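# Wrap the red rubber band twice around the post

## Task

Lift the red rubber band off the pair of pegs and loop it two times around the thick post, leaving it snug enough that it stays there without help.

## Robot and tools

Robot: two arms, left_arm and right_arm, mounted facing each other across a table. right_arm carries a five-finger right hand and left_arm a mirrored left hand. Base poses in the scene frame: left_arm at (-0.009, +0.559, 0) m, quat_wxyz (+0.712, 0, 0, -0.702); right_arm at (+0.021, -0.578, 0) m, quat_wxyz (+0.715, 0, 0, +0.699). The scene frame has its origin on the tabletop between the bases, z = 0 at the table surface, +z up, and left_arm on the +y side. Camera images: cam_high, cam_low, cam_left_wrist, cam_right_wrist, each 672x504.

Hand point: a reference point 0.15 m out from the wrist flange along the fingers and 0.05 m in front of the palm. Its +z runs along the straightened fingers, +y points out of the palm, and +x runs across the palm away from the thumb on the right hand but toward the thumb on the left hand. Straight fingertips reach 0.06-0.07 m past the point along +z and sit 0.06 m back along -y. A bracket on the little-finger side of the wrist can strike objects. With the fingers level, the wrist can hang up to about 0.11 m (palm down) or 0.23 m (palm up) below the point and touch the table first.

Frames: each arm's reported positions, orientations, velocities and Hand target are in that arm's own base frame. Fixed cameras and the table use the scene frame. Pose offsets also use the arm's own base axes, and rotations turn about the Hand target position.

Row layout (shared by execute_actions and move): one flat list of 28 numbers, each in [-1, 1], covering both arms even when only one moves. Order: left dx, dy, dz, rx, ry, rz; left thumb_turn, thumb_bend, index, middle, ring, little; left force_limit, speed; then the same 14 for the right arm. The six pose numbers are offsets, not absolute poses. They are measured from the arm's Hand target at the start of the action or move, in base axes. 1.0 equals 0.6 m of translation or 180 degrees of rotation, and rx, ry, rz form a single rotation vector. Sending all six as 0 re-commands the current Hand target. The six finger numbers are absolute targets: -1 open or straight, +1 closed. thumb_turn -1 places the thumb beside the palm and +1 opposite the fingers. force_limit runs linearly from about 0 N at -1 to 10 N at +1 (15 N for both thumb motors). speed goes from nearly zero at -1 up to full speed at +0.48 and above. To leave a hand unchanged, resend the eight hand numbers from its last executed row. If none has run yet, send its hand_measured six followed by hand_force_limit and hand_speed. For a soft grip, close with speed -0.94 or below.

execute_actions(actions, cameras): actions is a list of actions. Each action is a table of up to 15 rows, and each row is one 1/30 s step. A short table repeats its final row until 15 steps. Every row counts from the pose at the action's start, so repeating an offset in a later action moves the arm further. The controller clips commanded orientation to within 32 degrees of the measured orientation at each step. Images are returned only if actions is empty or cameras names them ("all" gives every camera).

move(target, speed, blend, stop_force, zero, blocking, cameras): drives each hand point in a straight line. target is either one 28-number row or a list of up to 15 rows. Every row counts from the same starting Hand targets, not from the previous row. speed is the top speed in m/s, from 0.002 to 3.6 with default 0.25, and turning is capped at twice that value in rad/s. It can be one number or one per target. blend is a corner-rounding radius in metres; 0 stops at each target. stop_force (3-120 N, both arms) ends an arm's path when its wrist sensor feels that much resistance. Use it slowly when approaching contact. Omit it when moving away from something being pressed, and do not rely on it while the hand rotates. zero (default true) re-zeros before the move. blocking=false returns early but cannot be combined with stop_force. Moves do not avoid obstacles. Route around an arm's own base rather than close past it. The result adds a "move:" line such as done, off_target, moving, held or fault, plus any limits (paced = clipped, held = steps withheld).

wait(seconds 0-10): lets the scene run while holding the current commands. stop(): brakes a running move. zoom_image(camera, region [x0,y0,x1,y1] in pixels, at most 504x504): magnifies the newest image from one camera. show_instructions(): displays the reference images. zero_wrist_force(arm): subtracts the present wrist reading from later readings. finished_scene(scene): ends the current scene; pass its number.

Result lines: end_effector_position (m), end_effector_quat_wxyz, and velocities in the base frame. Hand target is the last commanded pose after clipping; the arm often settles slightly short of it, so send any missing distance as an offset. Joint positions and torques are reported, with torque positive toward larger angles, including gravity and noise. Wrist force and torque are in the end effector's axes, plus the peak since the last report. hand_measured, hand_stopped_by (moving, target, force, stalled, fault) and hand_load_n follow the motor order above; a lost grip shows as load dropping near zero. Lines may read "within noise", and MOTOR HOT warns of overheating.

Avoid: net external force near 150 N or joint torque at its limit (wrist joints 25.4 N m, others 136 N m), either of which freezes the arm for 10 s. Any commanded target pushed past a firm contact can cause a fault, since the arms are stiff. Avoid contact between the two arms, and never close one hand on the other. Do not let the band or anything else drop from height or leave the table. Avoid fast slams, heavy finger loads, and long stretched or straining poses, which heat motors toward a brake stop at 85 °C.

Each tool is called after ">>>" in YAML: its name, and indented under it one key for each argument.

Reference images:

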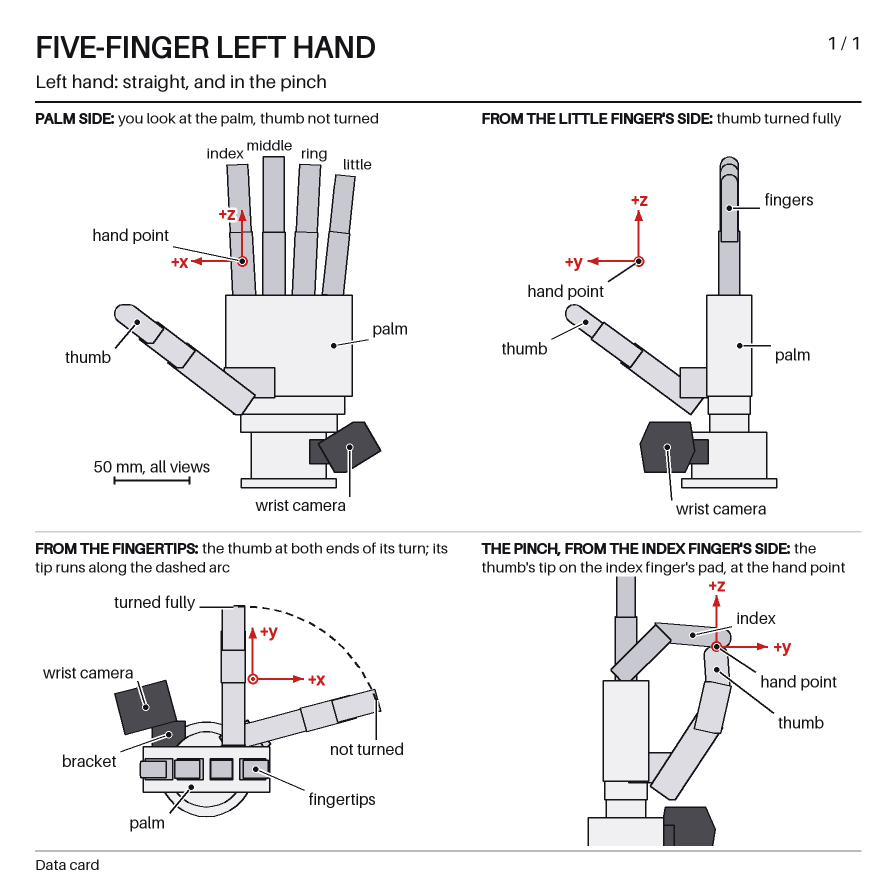

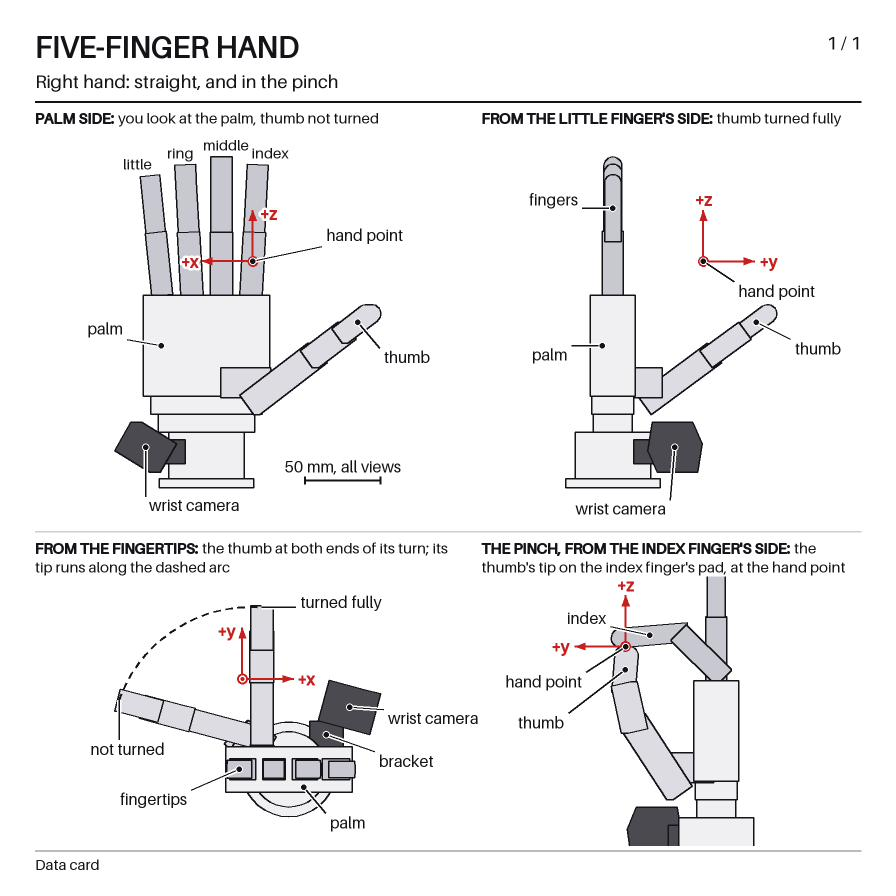

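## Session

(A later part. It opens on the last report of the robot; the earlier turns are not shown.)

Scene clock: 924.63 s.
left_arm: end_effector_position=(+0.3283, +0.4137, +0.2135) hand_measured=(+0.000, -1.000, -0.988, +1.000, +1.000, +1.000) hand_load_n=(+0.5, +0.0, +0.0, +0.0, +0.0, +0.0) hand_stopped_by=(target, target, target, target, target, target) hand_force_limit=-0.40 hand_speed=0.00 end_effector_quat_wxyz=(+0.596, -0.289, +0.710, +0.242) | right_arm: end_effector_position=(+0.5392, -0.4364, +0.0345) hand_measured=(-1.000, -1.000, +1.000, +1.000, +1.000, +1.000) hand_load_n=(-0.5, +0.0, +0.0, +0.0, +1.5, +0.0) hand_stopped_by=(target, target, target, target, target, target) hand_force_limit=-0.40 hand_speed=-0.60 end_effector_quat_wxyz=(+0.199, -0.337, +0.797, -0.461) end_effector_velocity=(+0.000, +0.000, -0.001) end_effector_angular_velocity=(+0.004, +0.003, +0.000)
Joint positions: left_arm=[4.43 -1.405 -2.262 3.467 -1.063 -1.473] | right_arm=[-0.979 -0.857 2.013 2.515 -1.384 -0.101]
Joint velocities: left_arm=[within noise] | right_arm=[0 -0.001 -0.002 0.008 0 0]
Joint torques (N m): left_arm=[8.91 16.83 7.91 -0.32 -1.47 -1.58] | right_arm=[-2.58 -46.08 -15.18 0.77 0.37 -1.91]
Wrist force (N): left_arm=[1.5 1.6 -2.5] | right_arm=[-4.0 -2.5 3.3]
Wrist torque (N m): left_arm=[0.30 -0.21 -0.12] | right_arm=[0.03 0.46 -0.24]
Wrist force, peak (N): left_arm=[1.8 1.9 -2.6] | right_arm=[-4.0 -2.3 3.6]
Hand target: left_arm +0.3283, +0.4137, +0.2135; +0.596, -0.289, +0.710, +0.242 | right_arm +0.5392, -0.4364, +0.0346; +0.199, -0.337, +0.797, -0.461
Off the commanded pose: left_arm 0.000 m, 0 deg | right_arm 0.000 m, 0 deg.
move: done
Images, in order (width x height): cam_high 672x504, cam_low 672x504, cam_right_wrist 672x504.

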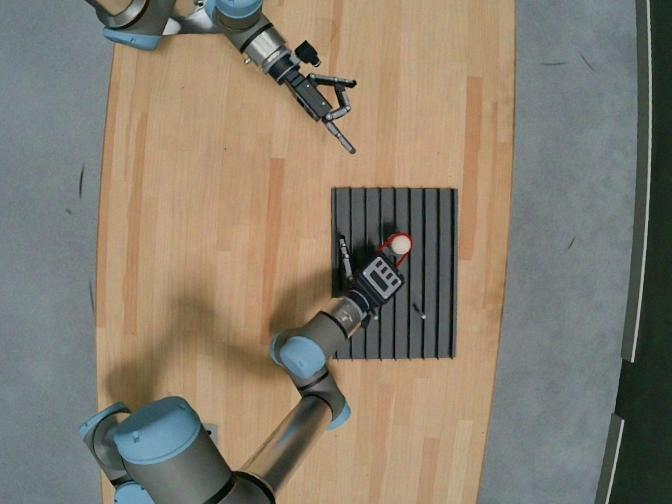

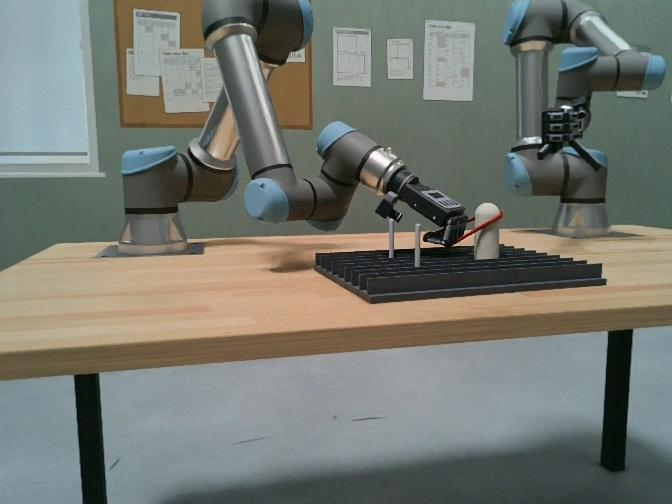

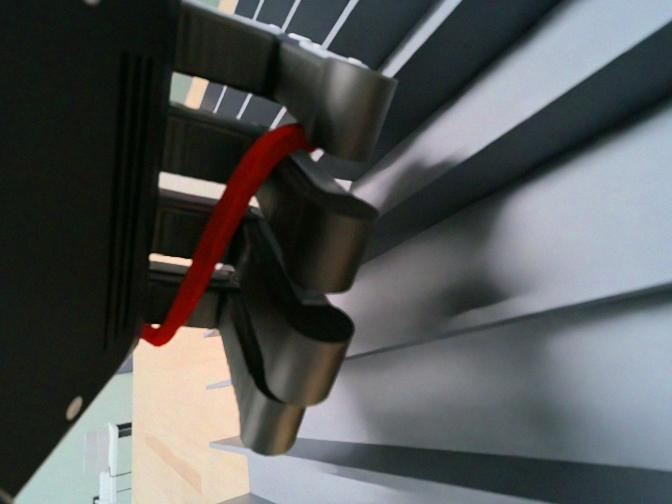

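>>> move:
  target:
    - [0,0,0,0,0,0,0,-1,-1,1,1,1,-0.4,0,-0.0173,-0.0182,0,0,0,0,-1,-1,1,1,1,1,-0.4,-0.6]
    - [0,0,0,0,0,0,0,-1,-1,1,1,1,-0.4,0,0.0173,0.0182,0,0,0,0,-1,-1,1,1,1,1,-0.4,-0.6]
    - [0,0,0,0,0,0,0,-1,-1,1,1,1,-0.4,0,-0.0173,-0.0182,0,0,0,0,-1,-1,1,1,1,1,-0.4,-0.6]
    - [0,0,0,0,0,0,0,-1,-1,1,1,1,-0.4,0,0.0173,0.0182,0,0,0,0,-1,-1,1,1,1,1,-0.4,-0.6]
    - [0,0,0,0,0,0,0,-1,-1,1,1,1,-0.4,0,0,0,0,0,0,0,-1,-1,1,1,1,1,-0.4,-0.6]
  speed: 0.05
  cameras: ["cam_low","cam_high"]

>>> zoom_image:
  camera: "cam_low"
  region: [440, 150, 580, 290]

Scene clock: 928.87 s.
left_arm: end_effector_position=(+0.3283, +0.4137, +0.2135) hand_measured=(+0.000, -1.000, -0.988, +1.000, +1.000, +1.000) hand_load_n=(+0.0, +0.0, +0.0, +0.0, +0.0, +0.0) hand_stopped_by=(target, target, target, target, target, target) hand_force_limit=-0.40 hand_speed=0.00 end_effector_quat_wxyz=(+0.596, -0.289, +0.710, +0.242) | right_arm: end_effector_position=(+0.5391, -0.4365, +0.0346) hand_measured=(-1.000, -1.000, +1.000, +1.000, +1.000, +1.000) hand_load_n=(-0.5, +0.0, +0.0, +0.0, +0.0, +0.0) hand_stopped_by=(target, target, target, target, target, target) hand_force_limit=-0.40 hand_speed=-0.60 end_effector_quat_wxyz=(+0.199, -0.337, +0.797, -0.461) end_effector_velocity=(+0.002, +0.002, +0.000) end_effector_angular_velocity=(+0.000, +0.000, -0.002)
Joint positions: left_arm=[4.43 -1.405 -2.262 3.467 -1.063 -1.473] | right_arm=[-0.979 -0.857 2.013 2.515 -1.384 -0.102]
Joint velocities: left_arm=[within noise] | right_arm=[0.007 0 0 -0.001 -0.008 0.005]
Joint torques (N m): left_arm=[7.59 16.81 7.95 -0.16 -1.63 -1.37] | right_arm=[9.09 -44.51 -10.46 0.31 -2.04 2.47]
Wrist force (N): left_arm=[1.6 1.6 -2.7] | right_arm=[-3.4 -0.2 2.6]
Wrist torque (N m): left_arm=[0.33 -0.23 -0.11] | right_arm=[0.07 0.44 -0.16]
Wrist force, peak (N): left_arm=[1.8 1.6 -2.7] | right_arm=[-4.7 -2.1 3.5]
Hand target: left_arm +0.3283, +0.4137, +0.2135; +0.596, -0.289, +0.710, +0.242 | right_arm +0.5392, -0.4364, +0.0346; +0.199, -0.337, +0.797, -0.461
Off the commanded pose: left_arm 0.000 m, 0 deg | right_arm 0.000 m, 0 deg.
move: done
Images, in order (width x height): cam_high 672x504, cam_low 672x504.

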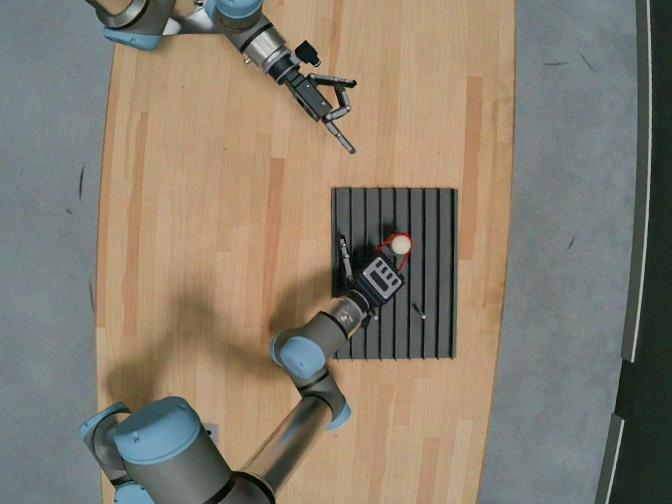

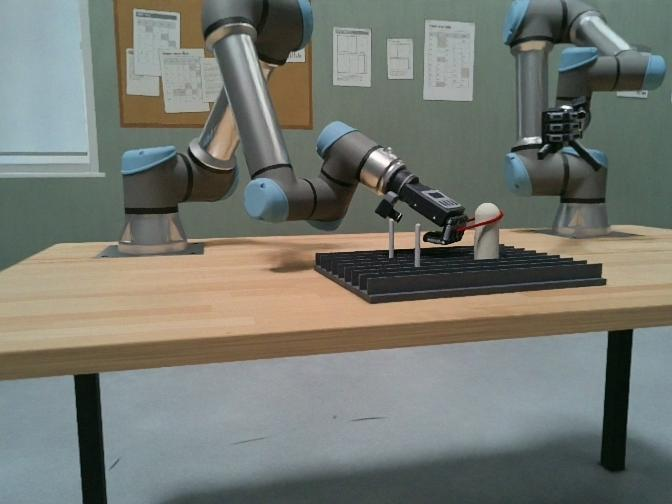

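Scaled by 3.600 from the camera's 672x504 image, which has a finer 960x720 frame.

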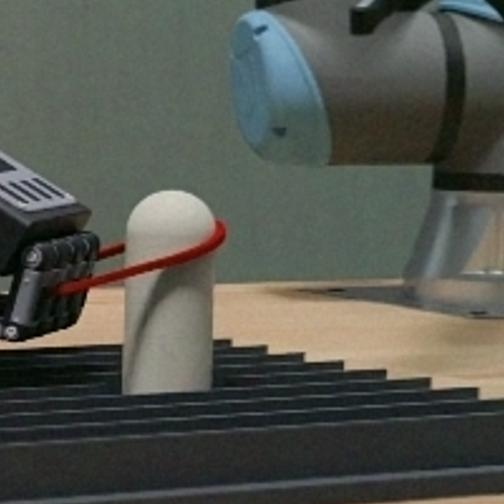

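>>> move:
  target: [0,0,0,0,0,0,0,-1,-1,1,1,1,-0.4,0,-0.004,0.0039,0.0133,-0.0384,-0.0402,0,-1,-1,0.62,0.62,0.62,1,-0.4,-0.6]
  speed: 0.05
  cameras: ["cam_low","cam_right_wrist","cam_high"]

>>> zoom_image:
  camera: "cam_low"
  region: [440, 150, 580, 290]

Scene clock: 932.57 s.
left_arm: end_effector_position=(+0.3283, +0.4137, +0.2135) hand_measured=(+0.000, -1.000, -0.988, +1.000, +1.000, +1.000) hand_load_n=(+0.0, +0.0, +0.0, +0.0, +0.0, +0.0) hand_stopped_by=(target, target, target, target, target, target) hand_force_limit=-0.40 hand_speed=0.00 end_effector_quat_wxyz=(+0.596, -0.289, +0.710, +0.242) | right_arm: end_effector_position=(+0.5368, -0.4340, +0.0425) hand_measured=(-1.000, -1.000, +0.620, +0.620, +0.620, +1.000) hand_load_n=(-0.5, +0.0, +0.0, +0.0, +0.0, +0.0) hand_stopped_by=(target, target, target, target, target, target) hand_force_limit=-0.40 hand_speed=-0.60 end_effector_quat_wxyz=(+0.228, -0.319, +0.753, -0.528)
Joint positions: left_arm=[4.43 -1.405 -2.262 3.467 -1.063 -1.473] | right_arm=[-0.993 -0.787 2.048 2.235 -1.354 -0.072]
Joint torques (N m): left_arm=[7.8 17.22 8.43 -0.14 -1.78 -1.67] | right_arm=[-1.66 -47.16 -11.57 -0.23 -1.63 -2.16]
Wrist force (N): left_arm=[1.6 1.5 -2.7] | right_arm=[-3.6 -0.2 3.5]
Wrist torque (N m): left_arm=[0.30 -0.24 -0.10] | right_arm=[0.08 0.47 -0.30]
Wrist force, peak (N): left_arm=[1.7 1.9 -2.7] | right_arm=[-3.8 -0.1 3.4]
Hand target: left_arm +0.3283, +0.4137, +0.2135; +0.596, -0.289, +0.710, +0.242 | right_arm +0.5368, -0.4341, +0.0426; +0.228, -0.319, +0.753, -0.528
Off the commanded pose: left_arm 0.000 m, 0 deg | right_arm 0.000 m, 0 deg.
move: done
Images, in order (width x height): cam_high 672x504, cam_low 672x504, cam_right_wrist 672x504.

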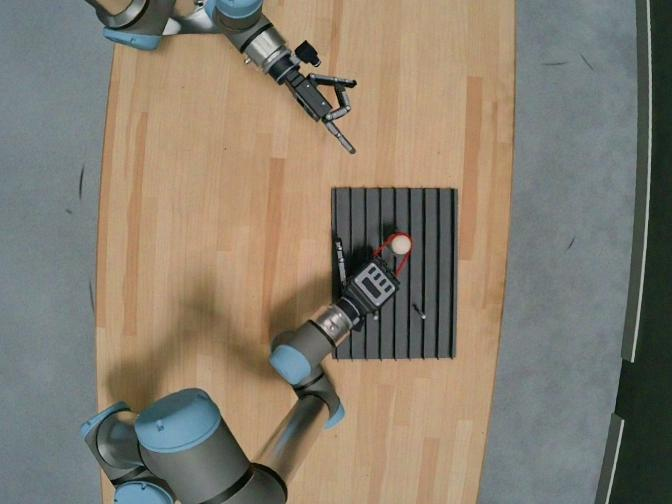

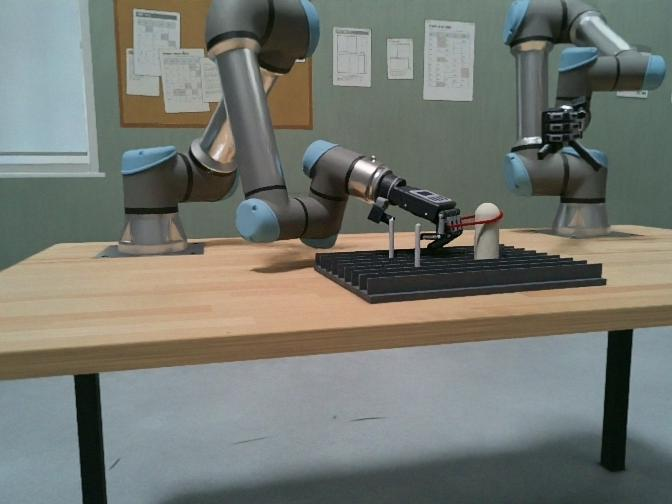

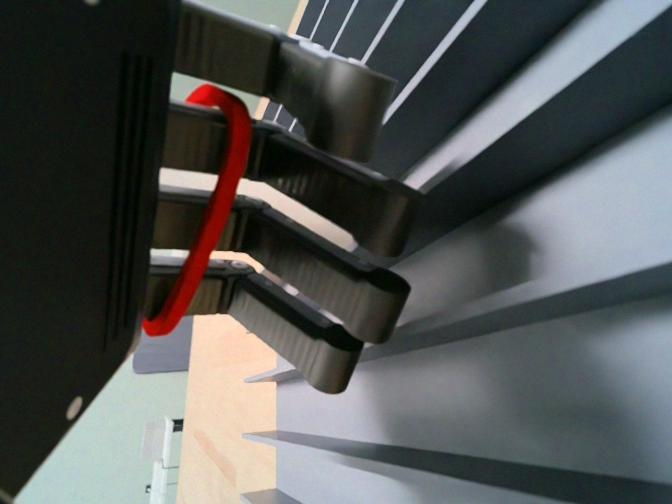

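Scaled by 3.600 from the camera's 672x504 image, which has a finer 960x720 frame.

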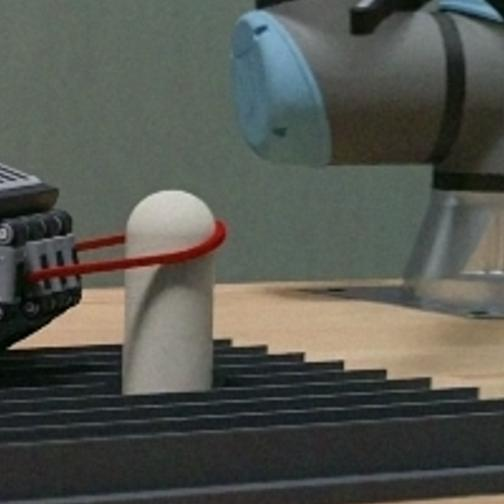

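>>> move:
  target: [0,0,0,0,0,0,0,-1,-1,1,1,1,-0.4,0,0,0,0.055,0,0,0,-1,-1,0.62,0.62,0.62,1,-0.4,-0.6]
  speed: 0.03
  cameras: ["cam_low","cam_right_wrist"]

>>> zoom_image:
  camera: "cam_low"
  region: [440, 150, 580, 290]

Scene clock: 936.43 s.
left_arm: end_effector_position=(+0.3283, +0.4137, +0.2135) hand_measured=(+0.000, -1.000, -0.988, +1.000, +1.000, +1.000) hand_load_n=(+0.0, +0.0, +0.0, +0.0, +0.0, +0.0) hand_stopped_by=(target, target, target, target, target, target) hand_force_limit=-0.40 hand_speed=0.00 end_effector_quat_wxyz=(+0.596, -0.289, +0.710, +0.242) | right_arm: end_effector_position=(+0.5368, -0.4340, +0.0756) hand_measured=(-1.000, -1.000, +0.620, +0.620, +0.620, +1.000) hand_load_n=(-0.5, +0.0, +0.5, +0.0, +0.5, +0.0) hand_stopped_by=(target, target, target, target, target, target) hand_force_limit=-0.40 hand_speed=-0.60 end_effector_quat_wxyz=(+0.228, -0.319, +0.753, -0.528) end_effector_velocity=(+0.000, +0.000, -0.002) end_effector_angular_velocity=(-0.001, -0.001, +0.000)
Joint positions: left_arm=[4.43 -1.405 -2.262 3.467 -1.063 -1.473] | right_arm=[-0.993 -0.87 2.06 2.305 -1.355 -0.072]
Joint velocities: left_arm=[within noise] | right_arm=[0 0.006 0 -0.007 0 0]
Joint torques (N m): left_arm=[7.86 17.21 8.79 0.02 -1.55 -1.74] | right_arm=[7.41 -30.5 -8.53 -5.89 -1.56 -1.65]
Wrist force (N): left_arm=[1.5 1.6 -2.4] | right_arm=[-3.5 0.8 3.4]
Wrist torque (N m): left_arm=[0.31 -0.21 -0.12] | right_arm=[0.10 0.46 -0.27]
Wrist force, peak (N): left_arm=[1.8 1.7 -2.7] | right_arm=[-3.9 -0.1 3.4]
Hand target: left_arm +0.3283, +0.4137, +0.2135; +0.596, -0.289, +0.710, +0.242 | right_arm +0.5368, -0.4341, +0.0756; +0.228, -0.319, +0.753, -0.528
Off the commanded pose: left_arm 0.000 m, 0 deg | right_arm 0.000 m, 0 deg.
move: done
Images, in order (width x height): cam_low 672x504, cam_right_wrist 672x504.

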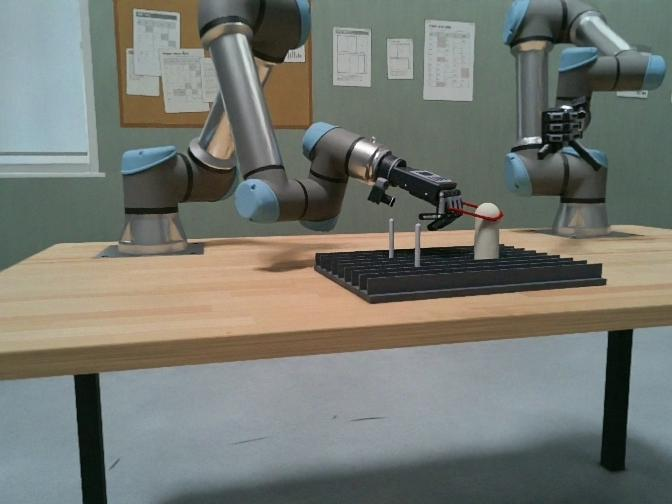

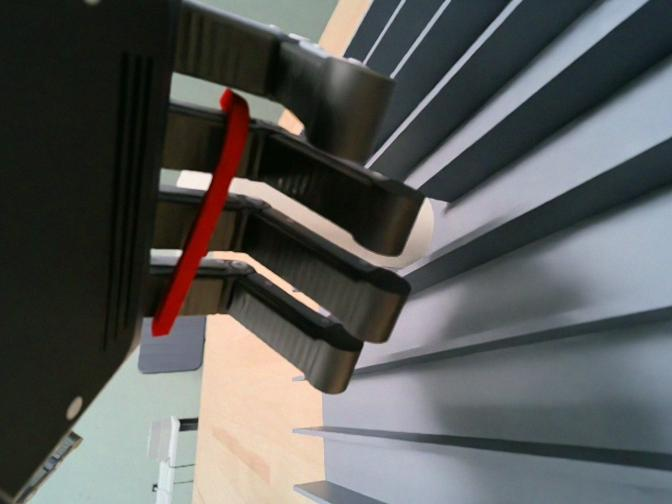

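Scaled by 3.600 from the camera's 672x504 image, which has a finer 960x720 frame.

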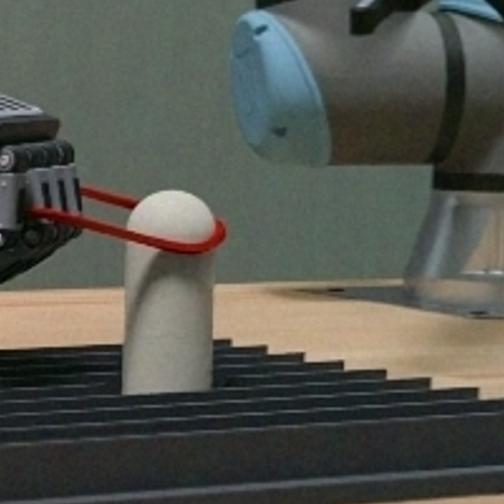

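>>> move:
  target: [0,0,0,0,0,0,0,-1,-1,1,1,1,-0.4,0,0.012,-0.0115,-0.043,0,0,0,-1,-1,0.62,0.62,0.62,1,-0.4,-0.6]
  speed: 0.04
  cameras: ["cam_low","cam_right_wrist","cam_high"]

>>> zoom_image:
  camera: "cam_low"
  region: [440, 150, 580, 290]

Scene clock: 939.37 s.
left_arm: end_effector_position=(+0.3283, +0.4137, +0.2135) hand_measured=(+0.000, -1.000, -0.988, +1.000, +1.000, +1.000) hand_load_n=(+0.0, +0.0, +0.0, +0.0, +0.0, +0.0) hand_stopped_by=(target, target, target, target, target, target) hand_force_limit=-0.40 hand_speed=0.00 end_effector_quat_wxyz=(+0.596, -0.289, +0.710, +0.242) | right_arm: end_effector_position=(+0.5441, -0.4410, +0.0499) hand_measured=(-1.000, -1.000, +0.620, +0.620, +0.620, +1.000) hand_load_n=(+0.0, +0.0, +0.0, +0.0, +0.0, +0.0) hand_stopped_by=(target, target, target, target, target, target) hand_force_limit=-0.40 hand_speed=-0.60 end_effector_quat_wxyz=(+0.228, -0.319, +0.753, -0.528) end_effector_velocity=(+0.000, +0.001, -0.001) end_effector_angular_velocity=(+0.004, +0.003, +0.000)
Joint positions: left_arm=[4.43 -1.405 -2.262 3.467 -1.063 -1.473] | right_arm=[-0.988 -0.796 2.021 2.27 -1.359 -0.07]
Joint velocities: left_arm=[within noise] | right_arm=[0 -0.002 0.002 0.006 0 -0.001]
Joint torques (N m): left_arm=[7.61 17.12 9.65 -0.07 -1.72 -1.5] | right_arm=[3.33 -46.41 -2.58 0.57 -0.71 2.29]
Wrist force (N): left_arm=[1.7 1.4 -2.6] | right_arm=[-3.5 0.5 2.1]
Wrist torque (N m): left_arm=[0.29 -0.24 -0.10] | right_arm=[0.17 0.53 -0.28]
Wrist force, peak (N): left_arm=[1.7 1.8 -2.7] | right_arm=[-3.8 0.7 3.7]
Hand target: left_arm +0.3283, +0.4137, +0.2135; +0.596, -0.289, +0.710, +0.242 | right_arm +0.5440, -0.4410, +0.0498; +0.228, -0.319, +0.753, -0.528
Off the commanded pose: left_arm 0.000 m, 0 deg | right_arm 0.000 m, 0 deg.
move: done
Images, in order (width x height): cam_high 672x504, cam_low 672x504, cam_right_wrist 672x504.

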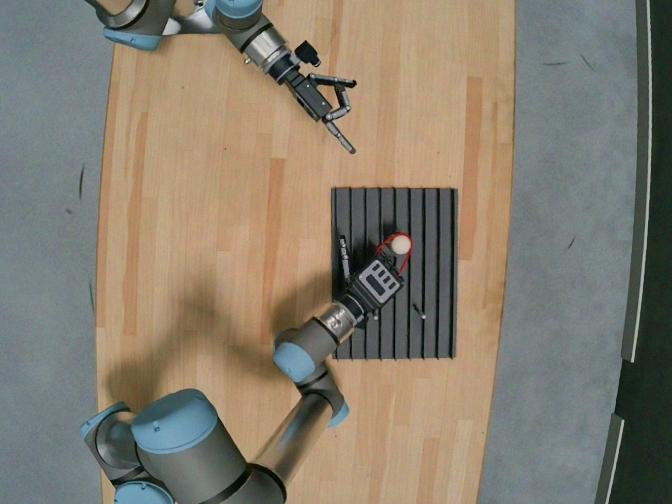

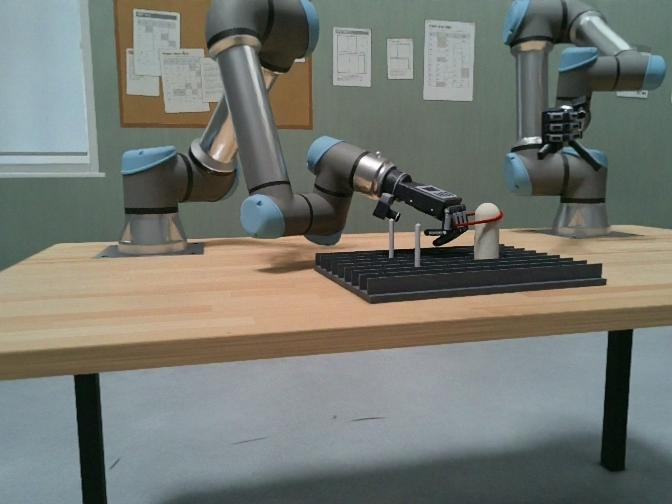

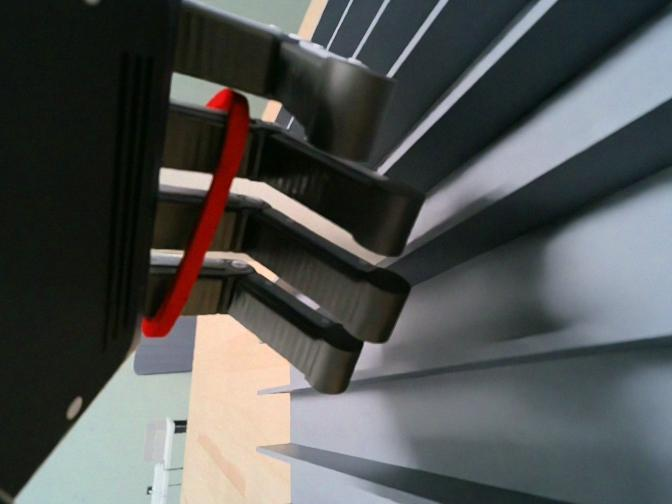

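Scaled by 3.600 from the camera's 672x504 image, which has a finer 960x720 frame.

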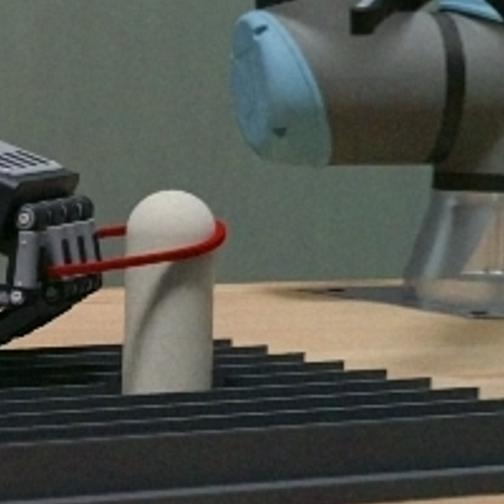

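>>> move:
  target: [0.2663,0.2330,-0.02,0,0,0,1,-1,-1,1,1,1,-0.4,0,0,0,0,0,0,0,-1,-1,0.62,0.62,0.62,1,-0.4,-0.6]
  speed: 0.15
  cameras: ["cam_low","cam_high"]

>>> zoom_image:
  camera: "cam_high"
  region: [340, 170, 480, 310]

Scene clock: 942.40 s.
left_arm: end_effector_position=(+0.4881, +0.5534, +0.2014) hand_measured=(+1.000, -1.000, -0.988, +1.000, +1.000, +1.000) hand_load_n=(+0.5, +0.0, +0.0, +0.0, +0.0, +0.0) hand_stopped_by=(target, target, target, target, target, target) hand_force_limit=-0.40 hand_speed=0.00 end_effector_quat_wxyz=(+0.596, -0.289, +0.710, +0.242) | right_arm: end_effector_position=(+0.5440, -0.4410, +0.0498) hand_measured=(-1.000, -1.000, +0.620, +0.620, +0.620, +1.000) hand_load_n=(-0.5, +0.0, +0.0, +0.0, +0.0, +0.0) hand_stopped_by=(target, target, target, target, target, target) hand_force_limit=-0.40 hand_speed=-0.60 end_effector_quat_wxyz=(+0.228, -0.319, +0.753, -0.528)
Joint positions: left_arm=[4.178 -1.93 -1.708 3.458 -1.311 -1.524] | right_arm=[-0.988 -0.796 2.021 2.27 -1.359 -0.07]
Joint torques (N m): left_arm=[6.1 27.62 32.32 3.56 1.33 2.16] | right_arm=[-8.38 -45.77 -1.54 0.63 1.6 -2.4]
Wrist force (N): left_arm=[1.8 1.4 -2.4] | right_arm=[-3.2 0.8 2.2]
Wrist torque (N m): left_arm=[0.26 -0.29 -0.02] | right_arm=[0.21 0.48 -0.26]
Wrist force, peak (N): left_arm=[1.7 1.6 -4.0] | right_arm=[-3.5 0.7 2.4]
Hand target: left_arm +0.4881, +0.5535, +0.2015; +0.596, -0.289, +0.710, +0.242 | right_arm +0.5440, -0.4410, +0.0498; +0.228, -0.319, +0.753, -0.528
Off the commanded pose: left_arm 0.000 m, 0 deg | right_arm 0.000 m, 0 deg.
move: done
Images, in order (width x height): cam_high 672x504, cam_low 672x504.

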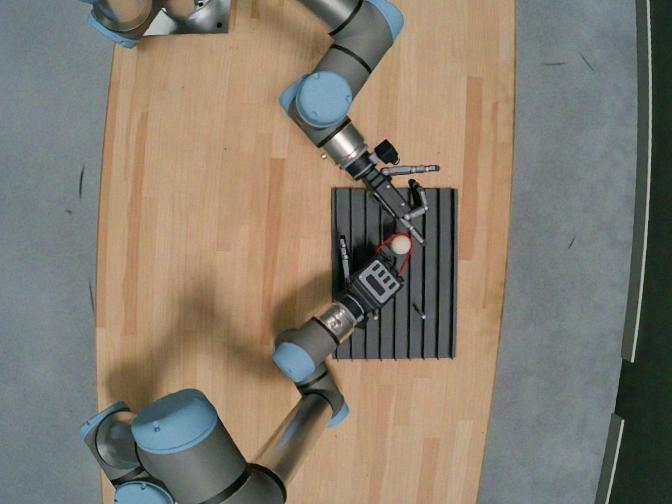

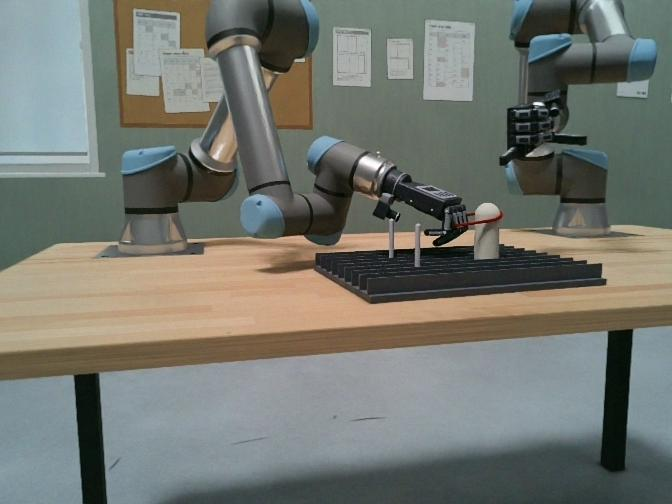

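Scaled by 3.600 from the camera's 672x504 image, which has a finer 960x720 frame.

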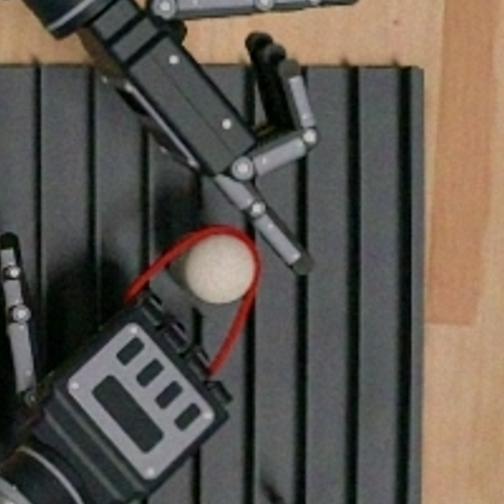

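>>> move:
  target: [0.0072,0.007,-0.1,0,0,0,1,-1,-1,1,1,1,-0.4,0,0,0,0,0,0,0,-1,-1,0.62,0.62,0.62,1,-0.4,-0.6]
  speed: 0.08
  stop_force: 4
  cameras: ["cam_low","cam_high"]

>>> zoom_image:
  camera: "cam_high"
  region: [340, 170, 480, 310]

>>> zoom_image:
  camera: "cam_low"
  region: [440, 150, 580, 290]

Scene clock: 944.63 s.
left_arm: end_effector_position=(+0.4924, +0.5577, +0.1415) hand_measured=(+1.000, -1.000, -0.988, +1.000, +1.000, +1.000) hand_load_n=(+0.5, +0.0, +0.5, +0.0, -0.5, +0.0) hand_stopped_by=(target, target, target, target, target, target) hand_force_limit=-0.40 hand_speed=0.00 end_effector_quat_wxyz=(+0.596, -0.289, +0.710, +0.242) | right_arm: end_effector_position=(+0.5440, -0.4410, +0.0498) hand_measured=(-1.000, -1.000, +0.620, +0.620, +0.620, +1.000) hand_load_n=(-0.5, +0.0, +0.0, +0.0, +0.0, +0.0) hand_stopped_by=(target, target, target, target, target, target) hand_force_limit=-0.40 hand_speed=-0.60 end_effector_quat_wxyz=(+0.228, -0.319, +0.753, -0.528)
Joint positions: left_arm=[4.175 -2.02 -1.755 3.594 -1.314 -1.525] | right_arm=[-0.988 -0.796 2.021 2.27 -1.359 -0.07]
Joint torques (N m): left_arm=[4.3 33.82 32.26 3.56 1.09 -1.34] | right_arm=[-7.49 -47.7 -1.52 0.61 1.35 -2.53]
Wrist force (N): left_arm=[1.4 1.3 -2.5] | right_arm=[-3.4 0.5 2.4]
Wrist torque (N m): left_arm=[0.23 -0.25 -0.08] | right_arm=[0.14 0.50 -0.28]
Wrist force, peak (N): left_arm=[1.5 1.3 -2.9] | right_arm=[-3.8 0.4 2.2]
Hand target: left_arm +0.4924, +0.5577, +0.1415; +0.596, -0.289, +0.710, +0.242 | right_arm +0.5440, -0.4410, +0.0498; +0.228, -0.319, +0.753, -0.528
Off the commanded pose: left_arm 0.000 m, 0 deg | right_arm 0.000 m, 0 deg.
move: done
Images, in order (width x height): cam_high 672x504, cam_low 672x504.

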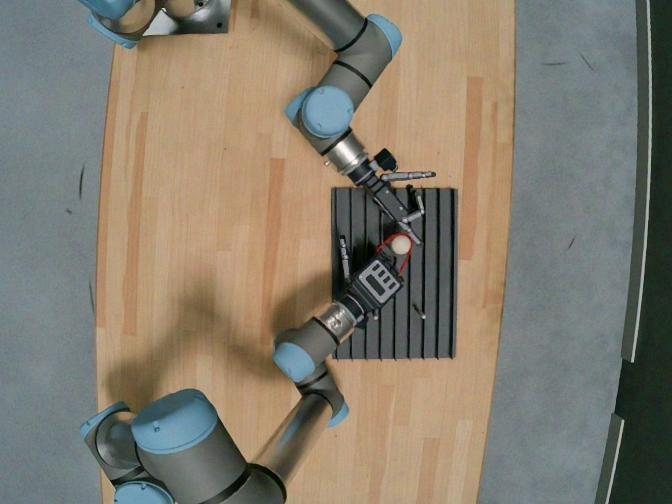

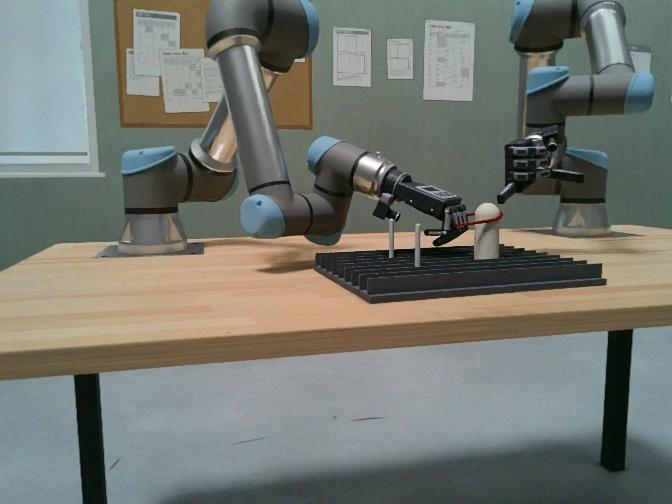

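Scaled by 3.600 from the camera's 672x504 image, which has a finer 960x720 frame.

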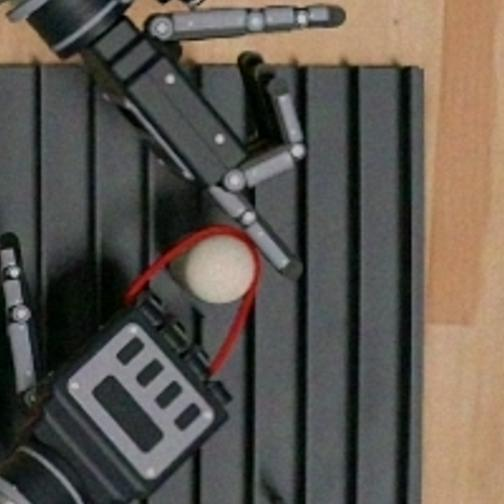

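Scaled by 3.600 from the camera's 672x504 image, which has a finer 960x720 frame.

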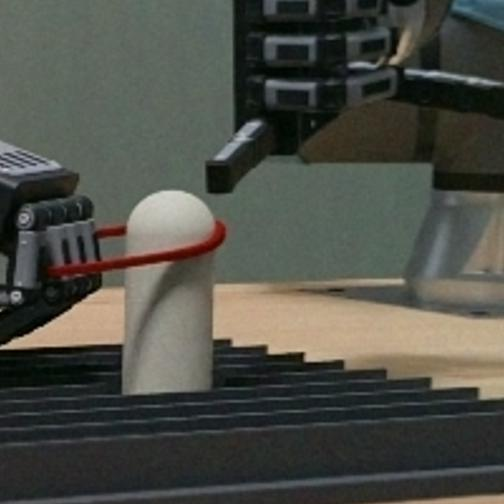

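>>> move:
  target:
    - [0.0023,-0.0023,-0.03,0,0,0,1,-1,-1,1,1,1,-0.4,0,0,0,0,0,0,0,-1,-1,0.62,0.62,0.62,1,-0.4,-0.6]
    - [0.0023,-0.0023,-0.06,0,0,0,1,-1,-1,1,1,1,-0.4,0,0,0,0,0,0,0,-1,-1,0.62,0.62,0.62,1,-0.4,-0.6]
  speed: 0.03
  stop_force: 8
  cameras: ["cam_low","cam_high"]

>>> zoom_image:
  camera: "cam_low"
  region: [440, 150, 580, 290]

Scene clock: 947.23 s.
left_arm: end_effector_position=(+0.4938, +0.5564, +0.1156) hand_measured=(+1.000, -1.000, -0.988, +1.000, +1.000, +1.000) hand_load_n=(+0.5, +0.0, -4.0, +0.0, +0.0, +0.0) hand_stopped_by=(target, target, target, target, target, target) hand_force_limit=-0.40 hand_speed=0.00 end_effector_quat_wxyz=(+0.596, -0.289, +0.709, +0.242) | right_arm: end_effector_position=(+0.5440, -0.4410, +0.0498) hand_measured=(-1.000, -1.000, +0.620, +0.620, +0.620, +1.000) hand_load_n=(+0.0, +0.0, +0.0, +0.0, +0.0, +0.0) hand_stopped_by=(target, target, target, target, target, target) hand_force_limit=-0.40 hand_speed=-0.60 end_effector_quat_wxyz=(+0.228, -0.319, +0.753, -0.528)
Joint positions: left_arm=[4.171 -2.058 -1.777 3.655 -1.318 -1.526] | right_arm=[-0.988 -0.796 2.021 2.27 -1.359 -0.07]
Joint torques (N m): left_arm=[-9.82 30.23 28.11 2.9 3.81 -1.65] | right_arm=[-8.68 -47.92 -2.12 0.59 1.5 -2.39]
Wrist force (N): left_arm=[-3.2 9.3 -6.2] | right_arm=[-3.2 0.5 2.4]
Wrist torque (N m): left_arm=[0.30 -0.32 -0.29] | right_arm=[0.16 0.47 -0.27]
Wrist force, peak (N): left_arm=[-8.2 13.1 -8.6] | right_arm=[-3.6 0.7 2.3]
Hand target: left_arm +0.4938, +0.5564, +0.1156; +0.596, -0.289, +0.709, +0.242 (not the last commanded pose) | right_arm +0.5440, -0.4410, +0.0498; +0.228, -0.319, +0.753, -0.528
Off the commanded pose: left_arm 0.010 m, 0 deg | right_arm 0.000 m, 0 deg.
move: contact (left_arm); path passed 1 of 2 targets
Images, in order (width x height): cam_high 672x504, cam_low 672x504.

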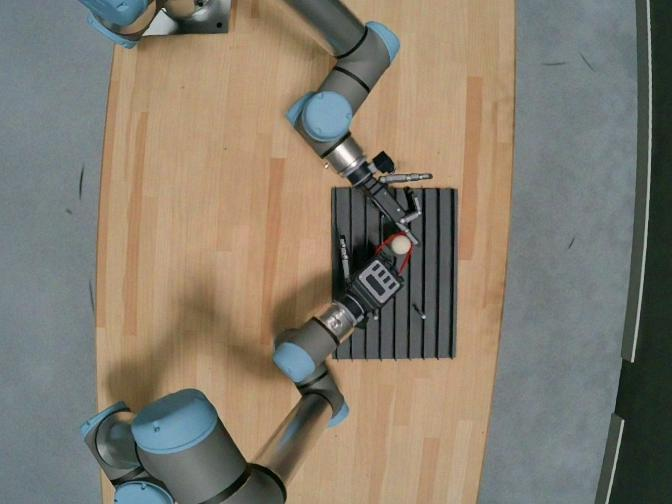

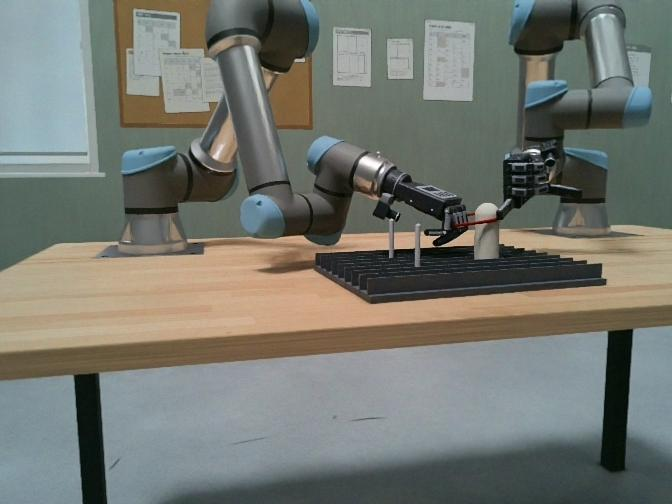

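Scaled by 3.600 from the camera's 672x504 image, which has a finer 960x720 frame.

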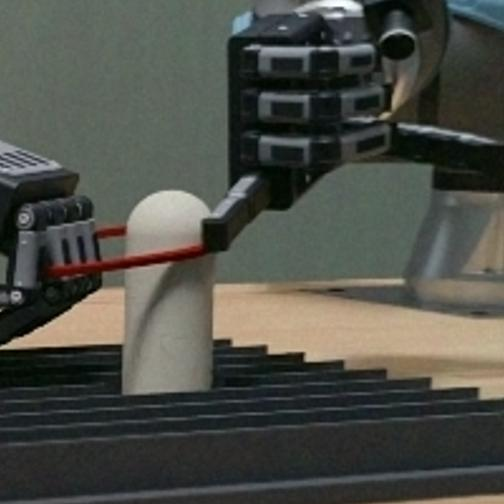

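>>> move:
  target:
    - [-0.0042,0.0042,0.005,0,0,0,1,-1,-1,1,1,1,-0.4,0,0,0,0,0,0,0,-1,-1,0.62,0.62,0.62,1,-0.4,-0.6]
    - [-0.0042,0.0042,-0.075,0,0,0,1,-1,-1,1,1,1,-0.4,0,0,0,0,0,0,0,-1,-1,0.62,0.62,0.62,1,-0.4,-0.6]
  speed: 0.03
  stop_force: 8
  cameras: ["cam_low","cam_high"]

>>> zoom_image:
  camera: "cam_low"
  region: [440, 150, 580, 290]

Scene clock: 948.83 s.
left_arm: end_effector_position=(+0.4933, +0.5569, +0.1163) hand_measured=(+1.000, -1.000, -0.988, +1.000, +1.000, +1.000) hand_load_n=(+0.0, +0.0, -2.0, +0.0, +0.0, +0.5) hand_stopped_by=(target, target, target, target, target, target) hand_force_limit=-0.40 hand_speed=0.00 end_effector_quat_wxyz=(+0.596, -0.289, +0.709, +0.242) | right_arm: end_effector_position=(+0.5440, -0.4410, +0.0498) hand_measured=(-1.000, -1.000, +0.620, +0.620, +0.620, +1.000) hand_load_n=(+0.0, +0.0, +0.0, +0.0, +0.0, +0.0) hand_stopped_by=(target, target, target, target, target, target) hand_force_limit=-0.40 hand_speed=-0.60 end_effector_quat_wxyz=(+0.228, -0.319, +0.753, -0.528)
Joint positions: left_arm=[4.172 -2.057 -1.776 3.653 -1.316 -1.526] | right_arm=[-0.988 -0.796 2.021 2.27 -1.359 -0.07]
Joint torques (N m): left_arm=[5.1 42.56 1.82 -2.28 3.09 -1.95] | right_arm=[-8.63 -47.73 -2.19 0.46 1.37 -2.56]
Wrist force (N): left_arm=[-2.8 5.5 -4.4] | right_arm=[-3.4 0.5 2.5]
Wrist torque (N m): left_arm=[0.26 -0.33 -0.31] | right_arm=[0.15 0.50 -0.27]
Wrist force, peak (N): left_arm=[-3.1 9.9 -6.1] | right_arm=[-3.6 0.4 2.4]
Hand target: left_arm +0.4933, +0.5569, +0.1163; +0.596, -0.289, +0.709, +0.242 (not the last commanded pose) | right_arm +0.5440, -0.4410, +0.0498; +0.228, -0.319, +0.753, -0.528
Off the commanded pose: left_arm 0.046 m, 0 deg | right_arm 0.000 m, 0 deg.
move: contact (left_arm); path passed 0 of 2 targets
Images, in order (width x height): cam_high 672x504, cam_low 672x504.

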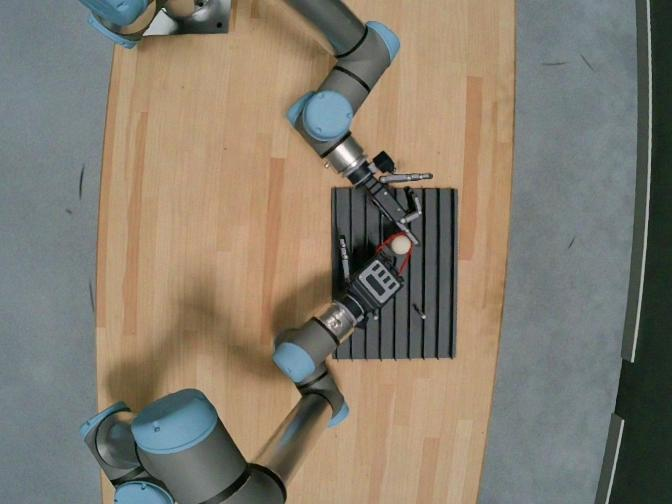

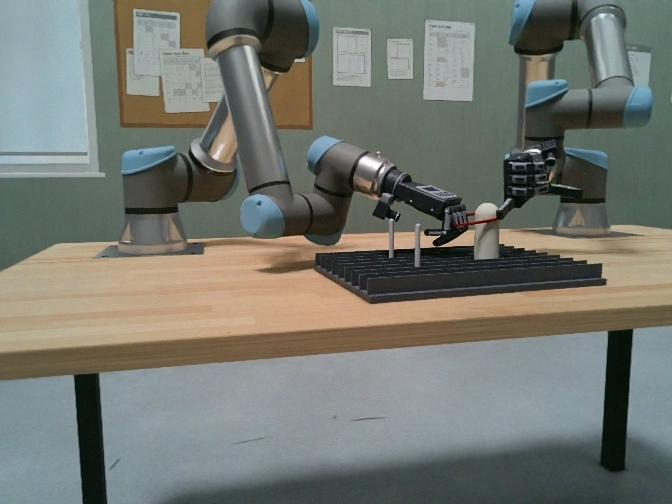

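Scaled by 3.600 from the camera's 672x504 image, which has a finer 960x720 frame.

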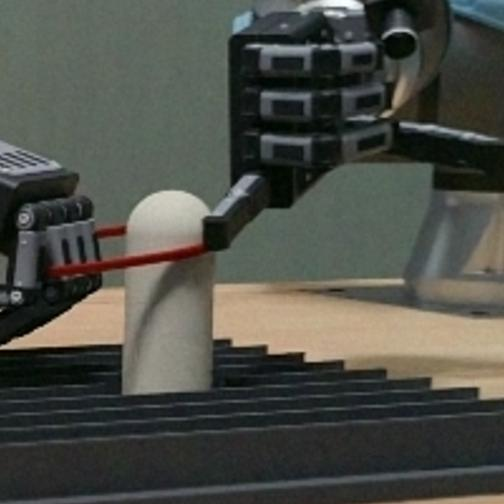

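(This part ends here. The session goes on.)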